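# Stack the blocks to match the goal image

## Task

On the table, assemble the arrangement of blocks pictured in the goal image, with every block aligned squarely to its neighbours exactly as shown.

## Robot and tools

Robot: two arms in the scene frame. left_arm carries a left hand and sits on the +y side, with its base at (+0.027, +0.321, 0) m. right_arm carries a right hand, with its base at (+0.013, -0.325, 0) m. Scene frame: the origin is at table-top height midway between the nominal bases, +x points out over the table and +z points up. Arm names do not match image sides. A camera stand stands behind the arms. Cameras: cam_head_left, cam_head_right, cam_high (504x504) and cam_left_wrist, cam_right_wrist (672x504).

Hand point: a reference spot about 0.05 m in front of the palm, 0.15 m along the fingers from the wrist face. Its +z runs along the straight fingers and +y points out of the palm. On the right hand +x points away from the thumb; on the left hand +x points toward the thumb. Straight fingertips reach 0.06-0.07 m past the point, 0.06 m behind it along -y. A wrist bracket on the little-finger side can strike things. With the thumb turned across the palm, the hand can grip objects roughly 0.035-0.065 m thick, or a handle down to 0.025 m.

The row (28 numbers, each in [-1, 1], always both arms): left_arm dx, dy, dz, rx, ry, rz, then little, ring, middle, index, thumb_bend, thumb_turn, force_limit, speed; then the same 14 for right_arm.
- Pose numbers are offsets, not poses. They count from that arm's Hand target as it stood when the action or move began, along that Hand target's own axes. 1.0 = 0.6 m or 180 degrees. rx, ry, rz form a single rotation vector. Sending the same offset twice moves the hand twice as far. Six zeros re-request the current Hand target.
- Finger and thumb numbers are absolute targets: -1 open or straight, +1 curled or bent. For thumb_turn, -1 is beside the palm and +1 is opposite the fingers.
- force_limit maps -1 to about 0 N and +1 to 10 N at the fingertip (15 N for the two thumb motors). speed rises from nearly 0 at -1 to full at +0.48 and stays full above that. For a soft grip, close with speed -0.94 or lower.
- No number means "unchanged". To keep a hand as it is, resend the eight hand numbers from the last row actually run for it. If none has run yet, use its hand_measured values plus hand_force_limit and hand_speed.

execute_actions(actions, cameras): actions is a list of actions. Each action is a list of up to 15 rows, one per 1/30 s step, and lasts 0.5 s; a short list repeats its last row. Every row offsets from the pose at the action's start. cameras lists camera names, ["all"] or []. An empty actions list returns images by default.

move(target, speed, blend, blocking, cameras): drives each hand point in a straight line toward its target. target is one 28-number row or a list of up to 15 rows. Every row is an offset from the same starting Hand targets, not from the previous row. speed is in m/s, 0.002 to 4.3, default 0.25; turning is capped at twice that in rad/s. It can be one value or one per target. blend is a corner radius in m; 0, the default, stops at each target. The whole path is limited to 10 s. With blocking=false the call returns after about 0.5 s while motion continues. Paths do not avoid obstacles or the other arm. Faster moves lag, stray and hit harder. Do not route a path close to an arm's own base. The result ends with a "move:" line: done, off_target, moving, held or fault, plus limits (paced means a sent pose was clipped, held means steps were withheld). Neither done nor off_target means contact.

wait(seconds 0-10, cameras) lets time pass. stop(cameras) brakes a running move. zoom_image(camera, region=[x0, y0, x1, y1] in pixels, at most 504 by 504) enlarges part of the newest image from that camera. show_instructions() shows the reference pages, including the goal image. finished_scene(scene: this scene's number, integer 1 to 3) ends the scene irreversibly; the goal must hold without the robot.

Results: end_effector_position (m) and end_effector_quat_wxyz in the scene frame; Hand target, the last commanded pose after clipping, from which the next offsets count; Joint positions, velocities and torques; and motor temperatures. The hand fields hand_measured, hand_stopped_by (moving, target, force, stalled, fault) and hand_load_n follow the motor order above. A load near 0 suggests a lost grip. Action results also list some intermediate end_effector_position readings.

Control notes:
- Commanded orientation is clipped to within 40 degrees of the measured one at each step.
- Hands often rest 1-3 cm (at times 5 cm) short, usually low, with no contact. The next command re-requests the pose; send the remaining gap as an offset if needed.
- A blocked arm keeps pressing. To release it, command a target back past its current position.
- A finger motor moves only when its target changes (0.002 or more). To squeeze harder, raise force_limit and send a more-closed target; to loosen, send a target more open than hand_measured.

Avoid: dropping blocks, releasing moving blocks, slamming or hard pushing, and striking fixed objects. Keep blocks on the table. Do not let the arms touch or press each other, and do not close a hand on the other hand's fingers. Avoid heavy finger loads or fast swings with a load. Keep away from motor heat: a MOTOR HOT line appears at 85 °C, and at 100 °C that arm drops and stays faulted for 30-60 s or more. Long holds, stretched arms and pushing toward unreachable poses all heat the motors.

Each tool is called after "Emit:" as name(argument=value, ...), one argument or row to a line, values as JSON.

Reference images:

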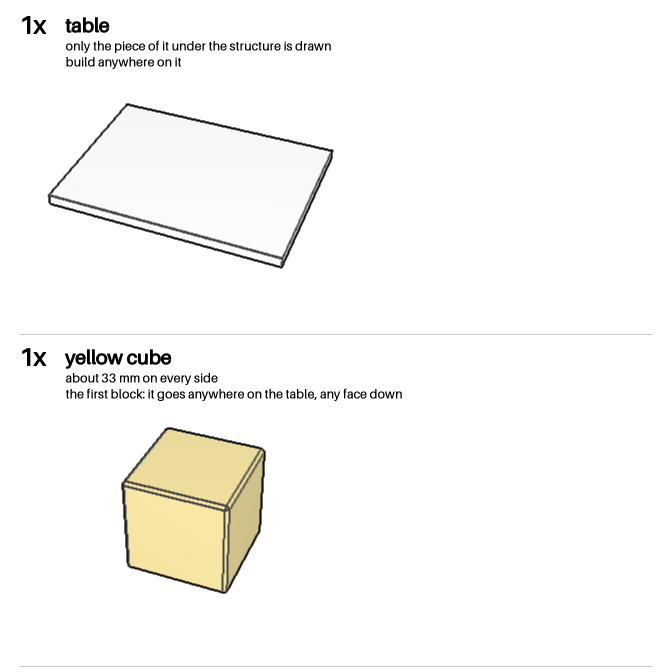

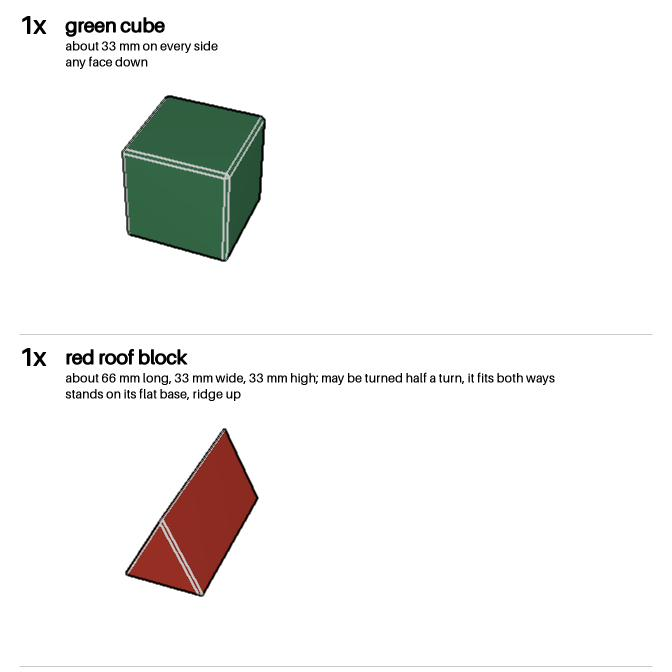

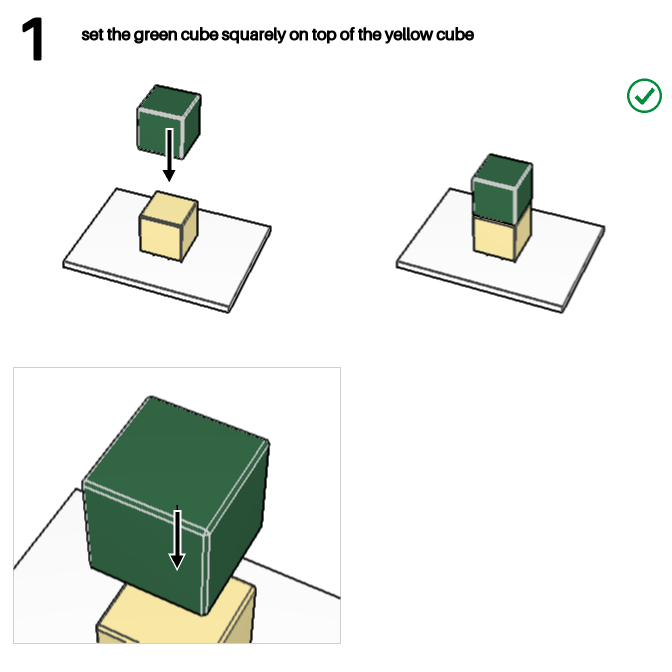

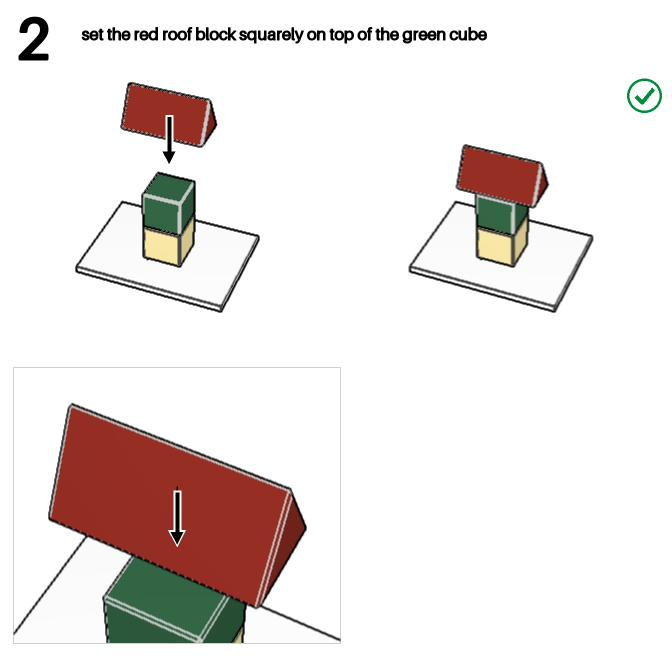

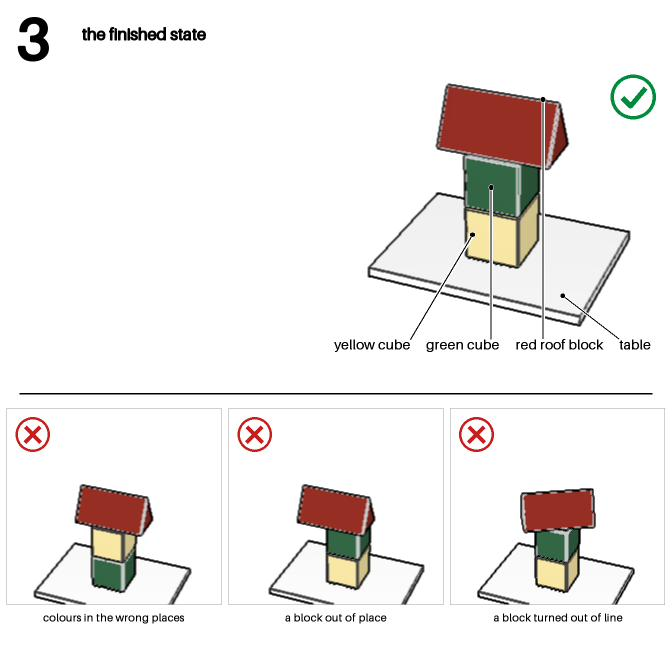

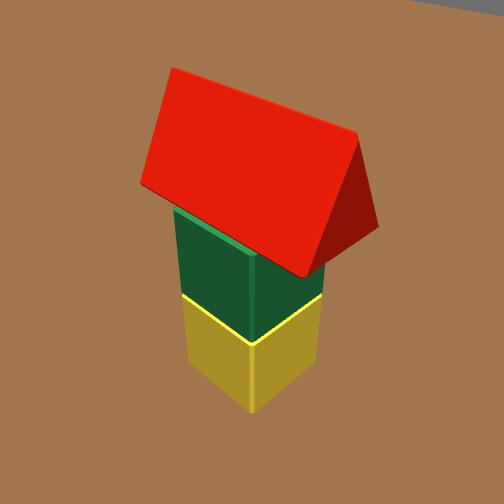

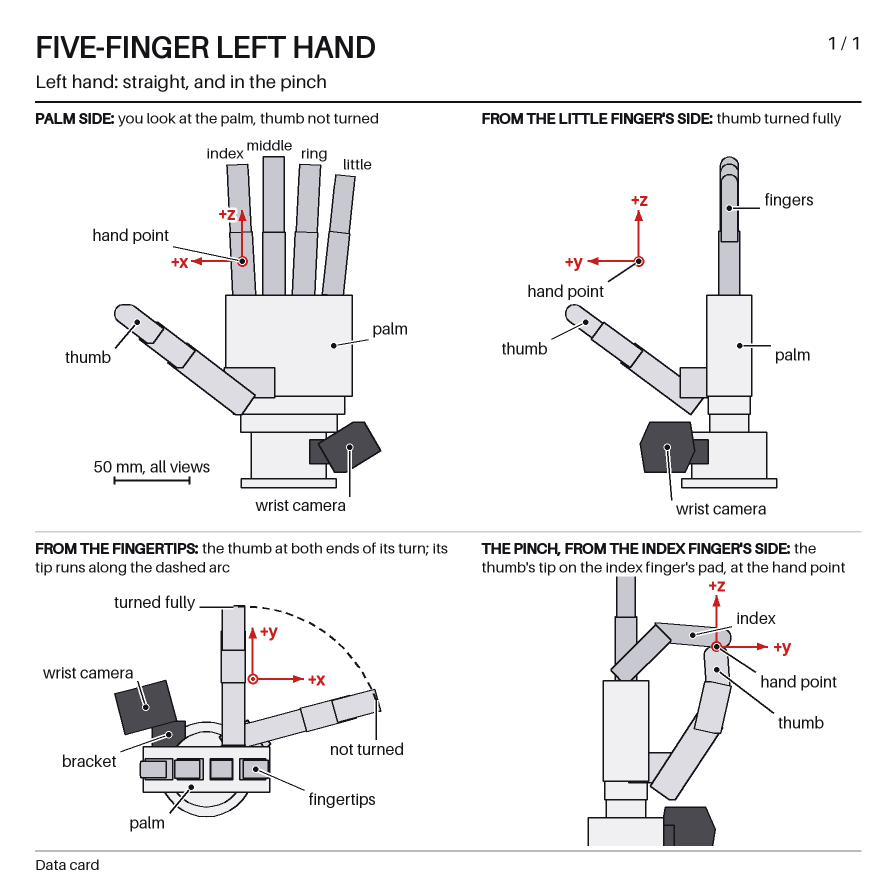

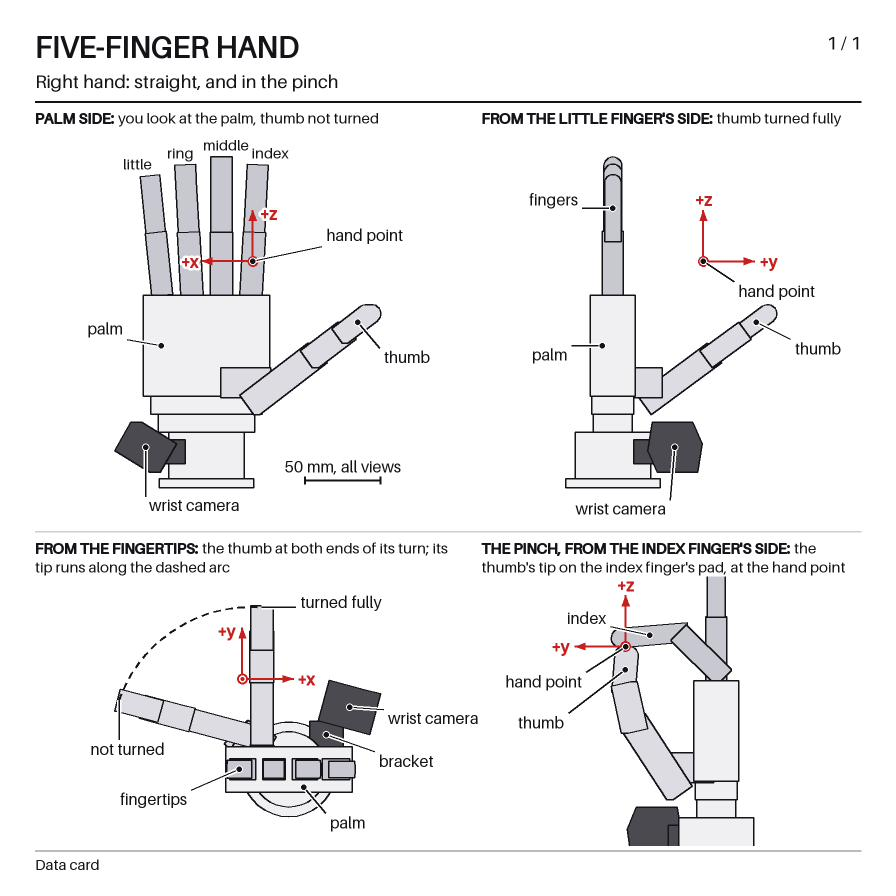

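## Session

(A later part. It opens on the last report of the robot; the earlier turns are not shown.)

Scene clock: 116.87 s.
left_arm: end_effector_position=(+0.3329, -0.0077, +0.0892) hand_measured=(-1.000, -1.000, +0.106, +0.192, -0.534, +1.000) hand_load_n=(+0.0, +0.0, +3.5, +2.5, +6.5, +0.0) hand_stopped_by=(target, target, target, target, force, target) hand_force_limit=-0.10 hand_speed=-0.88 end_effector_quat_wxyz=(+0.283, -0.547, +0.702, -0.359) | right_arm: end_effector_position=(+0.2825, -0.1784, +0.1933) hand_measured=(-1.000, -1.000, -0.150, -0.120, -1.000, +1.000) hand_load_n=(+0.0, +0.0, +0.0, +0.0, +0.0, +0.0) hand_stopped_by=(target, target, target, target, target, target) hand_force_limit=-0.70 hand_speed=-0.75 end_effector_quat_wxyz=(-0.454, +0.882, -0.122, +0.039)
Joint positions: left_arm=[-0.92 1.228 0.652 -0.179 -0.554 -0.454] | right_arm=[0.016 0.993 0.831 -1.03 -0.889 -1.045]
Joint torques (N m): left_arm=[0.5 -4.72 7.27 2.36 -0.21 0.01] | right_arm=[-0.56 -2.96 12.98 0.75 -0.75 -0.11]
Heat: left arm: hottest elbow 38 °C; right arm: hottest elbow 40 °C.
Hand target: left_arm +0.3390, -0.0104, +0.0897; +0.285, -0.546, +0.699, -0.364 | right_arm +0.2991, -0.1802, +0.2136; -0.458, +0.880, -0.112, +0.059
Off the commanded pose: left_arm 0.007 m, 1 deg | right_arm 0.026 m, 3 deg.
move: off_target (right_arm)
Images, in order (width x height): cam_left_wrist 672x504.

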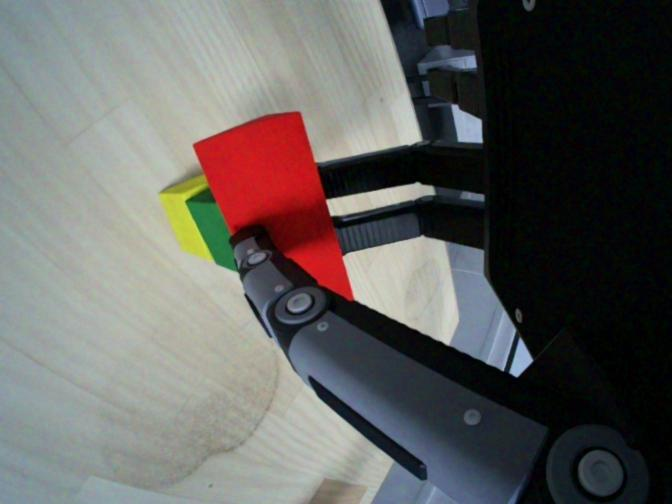

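Emit:
move(
  target=[
    [0.0050,-0.0341,-0.0239,0,0,0,-1,-1,0.106,0.192,0.05,1,-0.1,-0.88,0,0,0,0,0,0,-1,-1,-0.15,-0.12,-1,1,-0.7,-0.75],
    [0.0050,-0.0075,-0.0053,0,0,0,-1,-1,0.106,0.192,0.05,1,-0.1,-0.88,0,0,0,0,0,0,-1,-1,-0.15,-0.12,-1,1,-0.7,-0.75],
  ],
  cameras=["cam_left_wrist","cam_high"],
  speed=0.06,
)

Scene clock: 118.80 s.
left_arm: end_effector_position=(+0.3326, -0.0070, +0.0925) hand_measured=(-1.000, -1.000, +0.106, +0.192, -0.534, +1.000) hand_load_n=(+0.0, -0.5, +4.0, +2.5, +6.5, -0.5) hand_stopped_by=(target, target, target, target, force, target) hand_force_limit=-0.10 hand_speed=-0.88 end_effector_quat_wxyz=(+0.283, -0.547, +0.703, -0.356) | right_arm: end_effector_position=(+0.2825, -0.1784, +0.1933) hand_measured=(-1.000, -1.000, -0.150, -0.120, -1.000, +1.000) hand_load_n=(+0.0, -0.5, +0.0, +0.0, +0.0, +0.0) hand_stopped_by=(target, target, target, target, target, target) hand_force_limit=-0.70 hand_speed=-0.75 end_effector_quat_wxyz=(-0.454, +0.882, -0.122, +0.039)
Joint positions: left_arm=[-0.92 1.221 0.661 -0.201 -0.555 -0.454] | right_arm=[0.016 0.993 0.831 -1.03 -0.889 -1.045]
Joint torques (N m): left_arm=[0.09 -4.78 7.64 2.33 -0.35 -0.07] | right_arm=[-0.38 -2.84 13.05 0.73 -0.73 -0.09]
Heat: left arm: hottest elbow 38 °C; right arm: hottest elbow 40 °C.
Hand target: left_arm +0.3383, -0.0135, +0.0953; +0.285, -0.546, +0.699, -0.364 | right_arm +0.2991, -0.1802, +0.2136; -0.458, +0.880, -0.112, +0.059
Off the commanded pose: left_arm 0.009 m, 1 deg | right_arm 0.026 m, 3 deg.
move: off_target (right_arm)
Images, in order (width x height): cam_high 504x504, cam_left_wrist 672x504.

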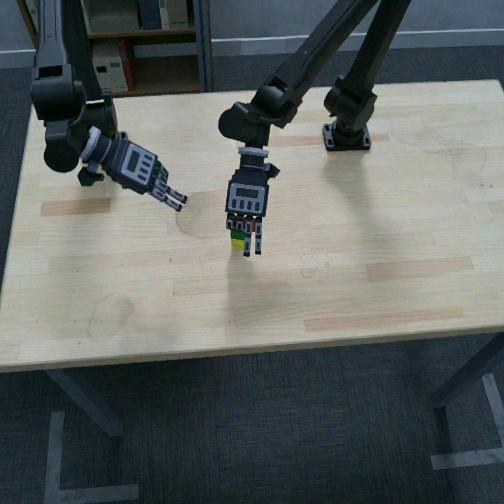

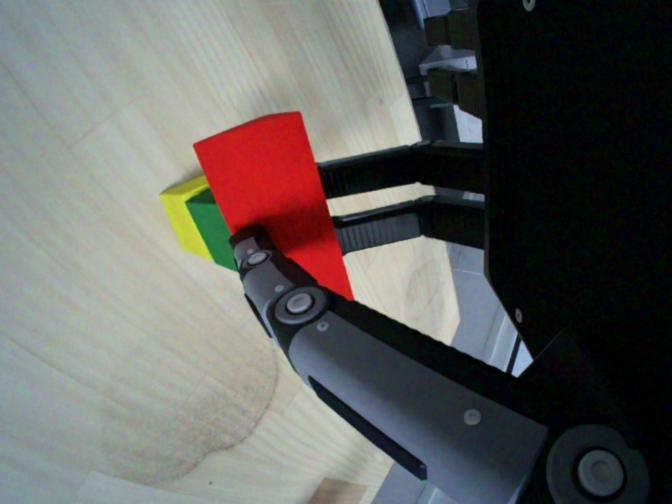

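Emit:
move(
  target=[0.0060,0.0005,0.0022,0,0,0,-1,-1,0.106,0.192,0.05,1,-0.1,-0.88,0,0,0,0,0,0,-1,-1,-0.15,-0.12,-1,1,-0.7,-0.75],
  cameras=["cam_left_wrist","cam_high"],
  speed=0.03,
)

Scene clock: 119.83 s.
left_arm: end_effector_position=(+0.3333, -0.0065, +0.0894) hand_measured=(-1.000, -1.000, +0.106, +0.192, -0.534, +1.000) hand_load_n=(+0.0, +0.0, +3.5, +2.0, +6.5, +0.0) hand_stopped_by=(target, target, target, target, force, target) hand_force_limit=-0.10 hand_speed=-0.88 end_effector_quat_wxyz=(+0.285, -0.547, +0.704, -0.353) | right_arm: end_effector_position=(+0.2825, -0.1784, +0.1933) hand_measured=(-1.000, -1.000, -0.150, -0.120, -1.000, +1.000) hand_load_n=(+0.0, +0.0, +0.0, +0.0, +0.0, +0.0) hand_stopped_by=(target, target, target, target, target, target) hand_force_limit=-0.70 hand_speed=-0.75 end_effector_quat_wxyz=(-0.454, +0.882, -0.122, +0.039)
Joint positions: left_arm=[-0.92 1.23 0.661 -0.199 -0.559 -0.454] | right_arm=[0.016 0.993 0.831 -1.03 -0.889 -1.045]
Joint torques (N m): left_arm=[-0.67 -4.42 8.01 2.41 -0.37 -0.11] | right_arm=[-0.38 -2.96 13.03 0.76 -0.74 -0.08]
Heat: left arm: hottest elbow 38 °C; right arm: hottest elbow 40 °C.
Hand target: left_arm +0.3384, -0.0172, +0.0943; +0.285, -0.546, +0.699, -0.364 | right_arm +0.2991, -0.1802, +0.2136; -0.458, +0.880, -0.112, +0.059
Off the commanded pose: left_arm 0.013 m, 1 deg | right_arm 0.026 m, 3 deg.
move: off_target (left_arm, right_arm)
Images, in order (width x height): cam_high 504x504, cam_left_wrist 672x504.

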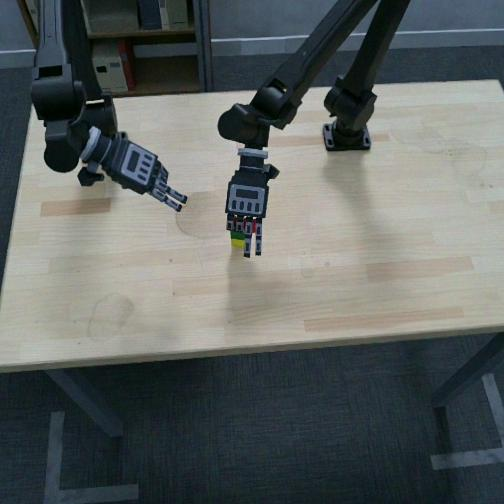

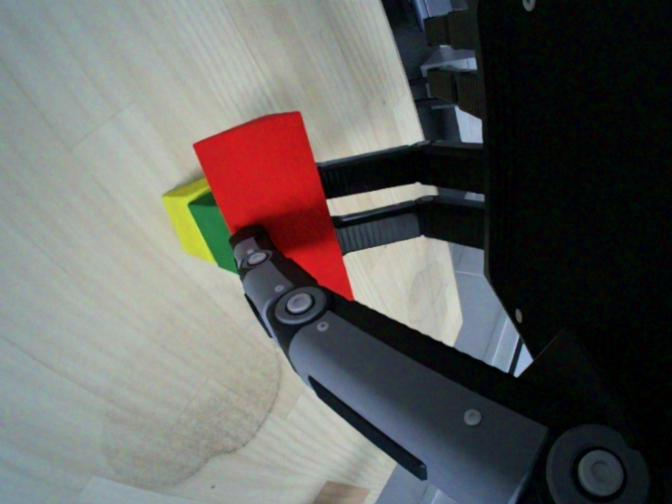

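Emit:
move(
  target=[
    [0,-0.0423,-0.0297,0,0,0,-1,-1,0.106,0.192,0.05,1,-0.1,-0.88,0,0,0,0,0,0,-1,-1,-0.15,-0.12,-1,1,-0.7,-0.75],
    [0.0453,-0.0488,-0.0204,0,0,0,-1,-1,0.106,0.192,0.05,1,-0.1,-0.88,0,0,0,0,0,0,-1,-1,-0.15,-0.12,-1,1,-0.7,-0.75],
    [-0.0063,-0.0278,-0.0213,0,0,0,-1,-1,0.106,0.192,0.05,1,-0.1,-0.88,0,0,0,0,0,0,-1,-1,-0.15,-0.12,-1,1,-0.7,-0.75],
    [-0.0063,-0.0005,-0.0022,0,0,0,-1,-1,0.106,0.192,0.05,1,-0.1,-0.88,0,0,0,0,0,0,-1,-1,-0.15,-0.12,-1,1,-0.7,-0.75],
  ],
  cameras=["cam_left_wrist","cam_high"],
  speed=[0.1,0.12,0.12,0.06],
  blend=[0.005,0.003,0.003,0],
)

Scene clock: 122.97 s.
left_arm: end_effector_position=(+0.3327, -0.0097, +0.0926) hand_measured=(-1.000, -1.000, +0.106, +0.192, -0.534, +1.000) hand_load_n=(+0.0, +0.0, +4.0, +2.5, +6.5, +0.0) hand_stopped_by=(target, target, target, target, force, target) hand_force_limit=-0.10 hand_speed=-0.88 end_effector_quat_wxyz=(+0.283, -0.548, +0.702, -0.356) | right_arm: end_effector_position=(+0.2825, -0.1784, +0.1933) hand_measured=(-1.000, -1.000, -0.150, -0.120, -1.000, +1.000) hand_load_n=(+0.0, +0.0, +0.0, +0.0, +0.0, +0.0) hand_stopped_by=(target, target, target, target, target, target) hand_force_limit=-0.70 hand_speed=-0.75 end_effector_quat_wxyz=(-0.454, +0.882, -0.122, +0.039)
Joint positions: left_arm=[-0.925 1.228 0.666 -0.201 -0.559 -0.46] | right_arm=[0.016 0.993 0.831 -1.03 -0.889 -1.045]
Joint torques (N m): left_arm=[0.26 -4.72 7.31 2.3 -0.2 -0.01] | right_arm=[-0.32 -2.9 13 0.77 -0.75 -0.08]
Heat: left arm: hottest elbow 38 °C; right arm: hottest elbow 41 °C.
Hand target: left_arm +0.3383, -0.0133, +0.0953; +0.284, -0.546, +0.699, -0.364 | right_arm +0.2991, -0.1802, +0.2136; -0.458, +0.880, -0.112, +0.059
Off the commanded pose: left_arm 0.007 m, 1 deg | right_arm 0.026 m, 3 deg.
move: off_target (right_arm)
Images, in order (width x height): cam_high 504x504, cam_left_wrist 672x504.

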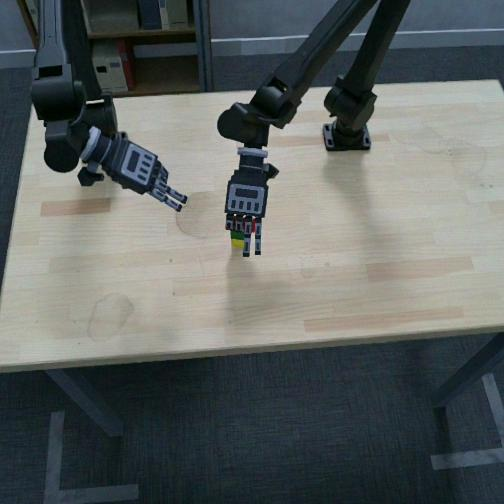

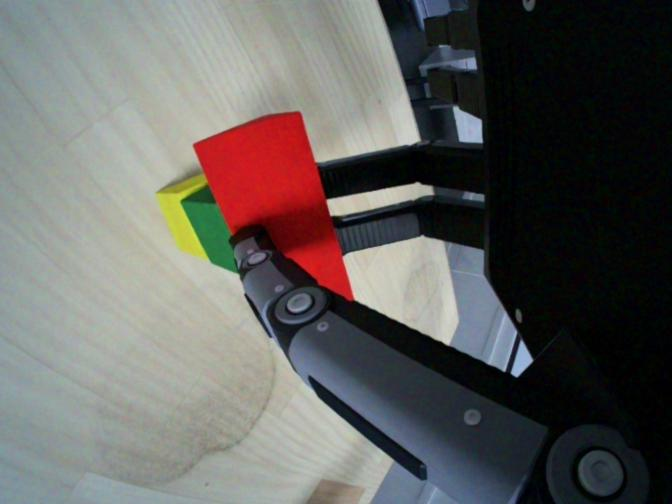

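Emit:
move(
  target=[0.0002,0.0067,0.0037,0,0,0,-1,-1,0.106,0.192,0.05,1,-0.1,-0.88,0,0,0,0,0,0,-1,-1,-0.15,-0.12,-1,1,-0.7,-0.75],
  cameras=["cam_left_wrist"],
  speed=0.03,
)

Scene clock: 125.33 s.
left_arm: end_effector_position=(+0.3326, -0.0095, +0.0904) hand_measured=(-1.000, -1.000, +0.106, +0.192, -0.534, +1.000) hand_load_n=(+0.0, +0.0, +4.0, +2.5, +6.5, -0.5) hand_stopped_by=(target, target, target, target, force, target) hand_force_limit=-0.10 hand_speed=-0.88 end_effector_quat_wxyz=(+0.283, -0.548, +0.701, -0.359) | right_arm: end_effector_position=(+0.2825, -0.1784, +0.1933) hand_measured=(-1.000, -1.000, -0.150, -0.120, -1.000, +1.000) hand_load_n=(+0.0, +0.5, +0.0, +0.0, +0.0, +0.0) hand_stopped_by=(target, target, target, target, target, target) hand_force_limit=-0.70 hand_speed=-0.75 end_effector_quat_wxyz=(-0.454, +0.882, -0.122, +0.039)
Joint positions: left_arm=[-0.925 1.229 0.658 -0.186 -0.559 -0.46] | right_arm=[0.016 0.993 0.831 -1.03 -0.889 -1.045]
Joint torques (N m): left_arm=[0.09 -4.54 7.2 2.4 -0.24 -0.02] | right_arm=[-0.44 -2.84 13.03 0.79 -0.75 -0.09]
Heat: left arm: hottest elbow 38 °C; right arm: hottest elbow 41 °C.
Hand target: left_arm +0.3378, -0.0133, +0.0907; +0.284, -0.546, +0.699, -0.364 | right_arm +0.2991, -0.1802, +0.2136; -0.458, +0.880, -0.112, +0.059
Off the commanded pose: left_arm 0.006 m, 1 deg | right_arm 0.026 m, 3 deg.
move: off_target (right_arm)
Images, in order (width x height): cam_left_wrist 672x504.

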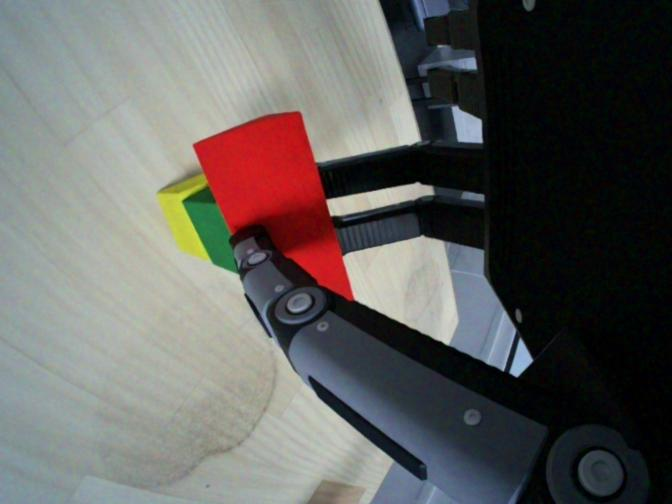

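Emit:
move(
  target=[
    [0,0.0027,0.0019,0,0,0,-1,-1,0.106,0.192,0.05,1,-0.1,-0.88,0,0,0,0,0,0,-1,-1,-0.15,-0.12,-1,1,-0.7,-0.75],
    [0,0.0027,0.0019,0,0,0,-1,-1,0.106,0.192,-0.85,1,-0.1,-0.87,0,0,0,0,0,0,-1,-1,-0.15,-0.12,-1,1,-0.7,-0.75],
    [0,0.0027,0.0019,0,0,0,-1,-1,-0.2,-0.17,-1,1,-0.5,-0.7,0,0,0,0,0,0,-1,-1,-0.15,-0.12,-1,1,-0.7,-0.75],
  ],
  cameras=["cam_left_wrist","cam_high"],
  speed=0.03,
)

Scene clock: 129.73 s.
left_arm: end_effector_position=(+0.3329, -0.0100, +0.0893) hand_measured=(-1.000, -1.000, -0.200, -0.170, -1.000, +1.000) hand_load_n=(+0.0, +0.0, +0.0, +0.0, +0.0, +0.0) hand_stopped_by=(target, target, target, target, target, target) hand_force_limit=-0.50 hand_speed=-0.70 end_effector_quat_wxyz=(+0.283, -0.548, +0.700, -0.360) | right_arm: end_effector_position=(+0.2825, -0.1784, +0.1933) hand_measured=(-1.000, -1.000, -0.150, -0.120, -1.000, +1.000) hand_load_n=(+0.0, +0.0, +0.0, +0.0, +0.0, +0.0) hand_stopped_by=(target, target, target, target, target, target) hand_force_limit=-0.70 hand_speed=-0.75 end_effector_quat_wxyz=(-0.454, +0.882, -0.122, +0.039)
Joint positions: left_arm=[-0.925 1.233 0.656 -0.179 -0.559 -0.46] | right_arm=[0.016 0.993 0.831 -1.03 -0.889 -1.045]
Joint torques (N m): left_arm=[0.38 -4.54 7.08 2.4 -0.24 0] | right_arm=[-0.5 -3.08 13.03 0.73 -0.76 -0.11]
Heat: left arm: hottest elbow 38 °C; right arm: hottest elbow 41 °C.
Hand target: left_arm +0.3378, -0.0133, +0.0887; +0.284, -0.546, +0.699, -0.364 | right_arm +0.2991, -0.1802, +0.2136; -0.458, +0.880, -0.112, +0.059
Off the commanded pose: left_arm 0.006 m, 1 deg | right_arm 0.026 m, 3 deg.
move: off_target (right_arm)
Images, in order (width x height): cam_high 504x504, cam_left_wrist 672x504.

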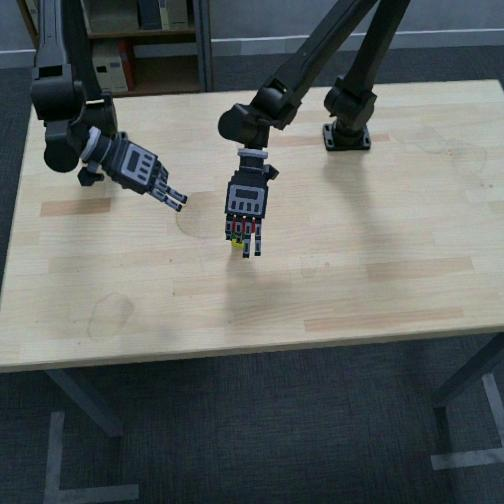

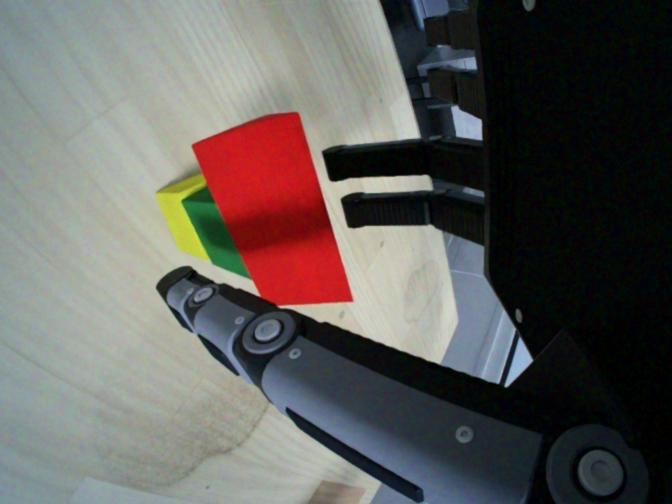

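Emit:
move(
  target=[
    [0,-0.1638,-0.1148,0,0,0,-1,-1,-0.2,-0.17,-1,1,-0.5,-0.7,0,0,0,0,0,0,-1,-1,-0.15,-0.12,-1,1,-0.7,-0.75],
    [-0.3153,-0.1263,-0.2265,0,0,0,-1,-1,-0.2,-0.17,-1,1,-0.5,-0.7,0,0,0,0,0,0,-1,-1,-0.15,-0.12,-1,1,-0.7,-0.75],
  ],
  cameras=["cam_high","cam_right_wrist","cam_head_left","cam_head_right"],
  speed=[0.12,0.3],
)

Scene clock: 133.17 s.
left_arm: end_effector_position=(+0.3180, +0.1838, +0.2238) hand_measured=(-1.000, -1.000, -0.200, -0.170, -1.000, +1.000) hand_load_n=(+0.0, +0.0, +0.0, +0.0, +0.0, +0.0) hand_stopped_by=(target, target, target, target, target, target) hand_force_limit=-0.50 hand_speed=-0.70 end_effector_quat_wxyz=(+0.282, -0.548, +0.699, -0.364) | right_arm: end_effector_position=(+0.2825, -0.1784, +0.1933) hand_measured=(-1.000, -1.000, -0.150, -0.120, -1.000, +1.000) hand_load_n=(+0.0, +0.0, +0.0, +0.0, +0.0, +0.5) hand_stopped_by=(target, target, target, target, target, target) hand_force_limit=-0.70 hand_speed=-0.75 end_effector_quat_wxyz=(-0.454, +0.882, -0.122, +0.039)
Joint positions: left_arm=[-0.38 0.62 0.678 -0.679 -0.129 -0.098] | right_arm=[0.016 0.993 0.831 -1.03 -0.889 -1.045]
Joint torques (N m): left_arm=[0.56 -0.15 8.75 1.21 0.06 0] | right_arm=[-0.15 -2.96 13.03 0.76 -0.74 -0.1]
Heat: left arm: hottest elbow 38 °C; right arm: hottest elbow 41 °C.
Hand target: left_arm +0.3175, +0.1867, +0.2286; +0.284, -0.546, +0.699, -0.364 | right_arm +0.2991, -0.1802, +0.2136; -0.458, +0.880, -0.112, +0.059
Off the commanded pose: left_arm 0.006 m, 0 deg | right_arm 0.026 m, 3 deg.
move: off_target (right_arm)
Images, in order (width x height): cam_head_left 504x504, cam_head_right 504x504, cam_high 504x504, cam_right_wrist 672x504.

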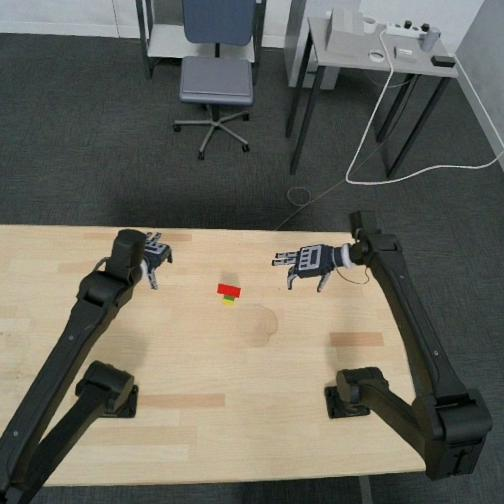

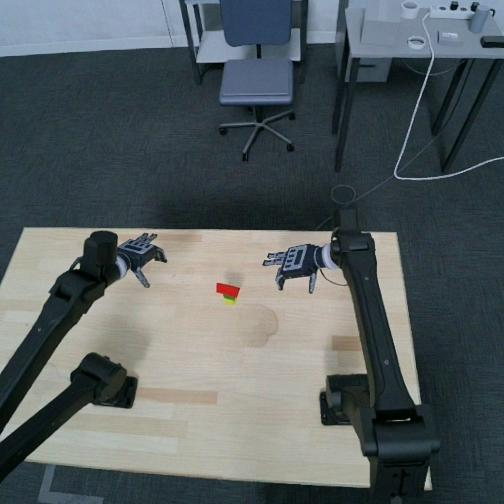

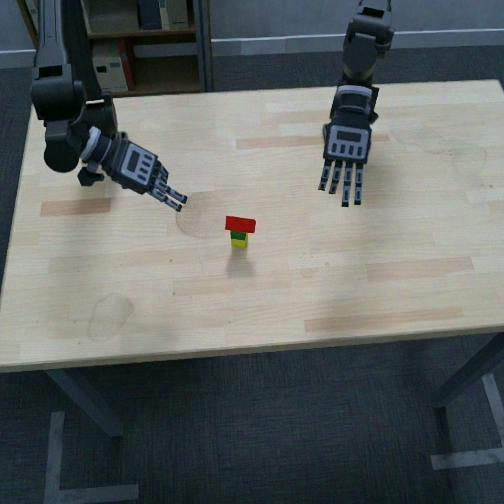

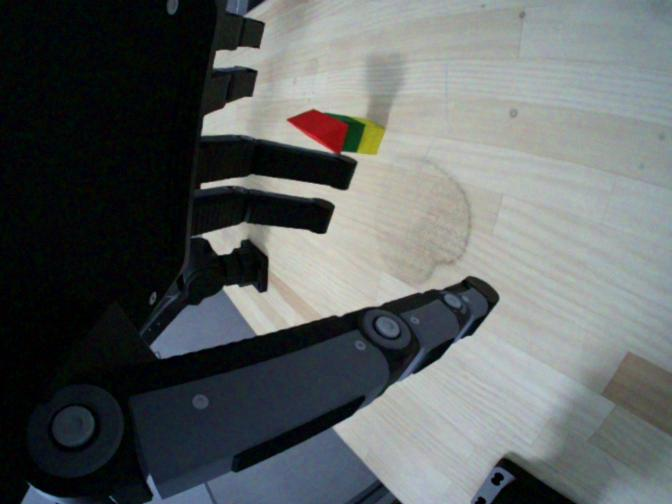

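Emit:
zoom_image(
  camera="cam_high",
  region=[222, 212, 260, 250],
)

Emit:
zoom_image(
  camera="cam_right_wrist",
  region=[280, 95, 394, 165],
)

Emit:
zoom_image(
  camera="cam_head_right",
  region=[210, 275, 246, 311],
)

Emit:
zoom_image(
  camera="cam_head_left",
  region=[211, 275, 247, 311],
)

Scaled by 13.263.

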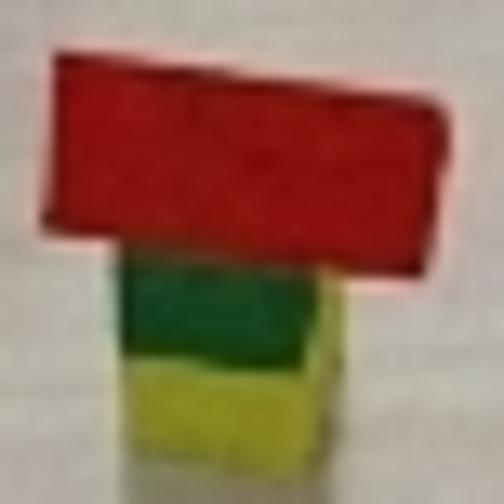

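Scaled by 4.421 from the camera's 672x504 image, which has a finer 960x720 frame.

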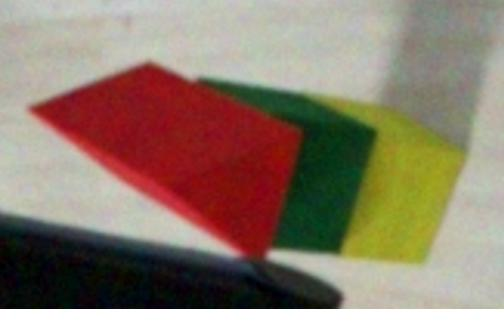

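Scaled by 14.000.

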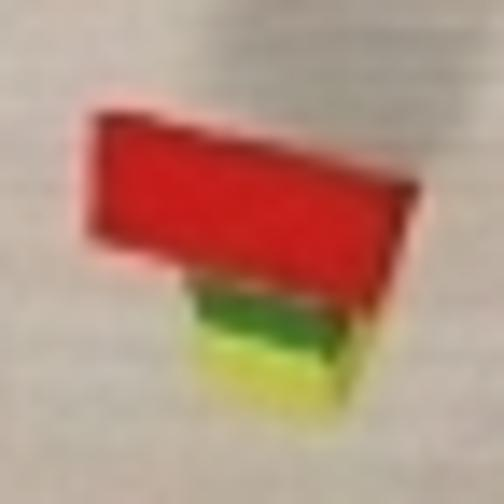

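Scaled by 14.000.

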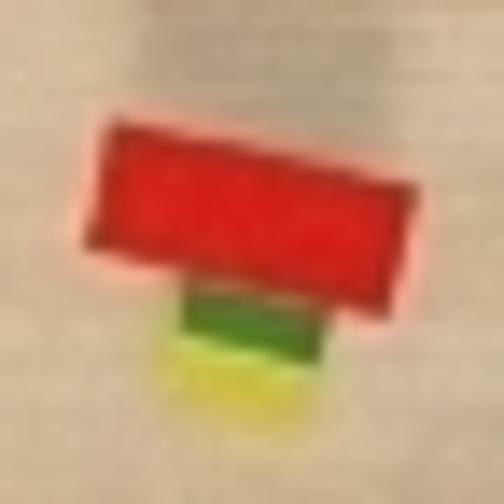

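Emit:
finished_scene(
  scene=3,
)

The scene is finished: the task was done.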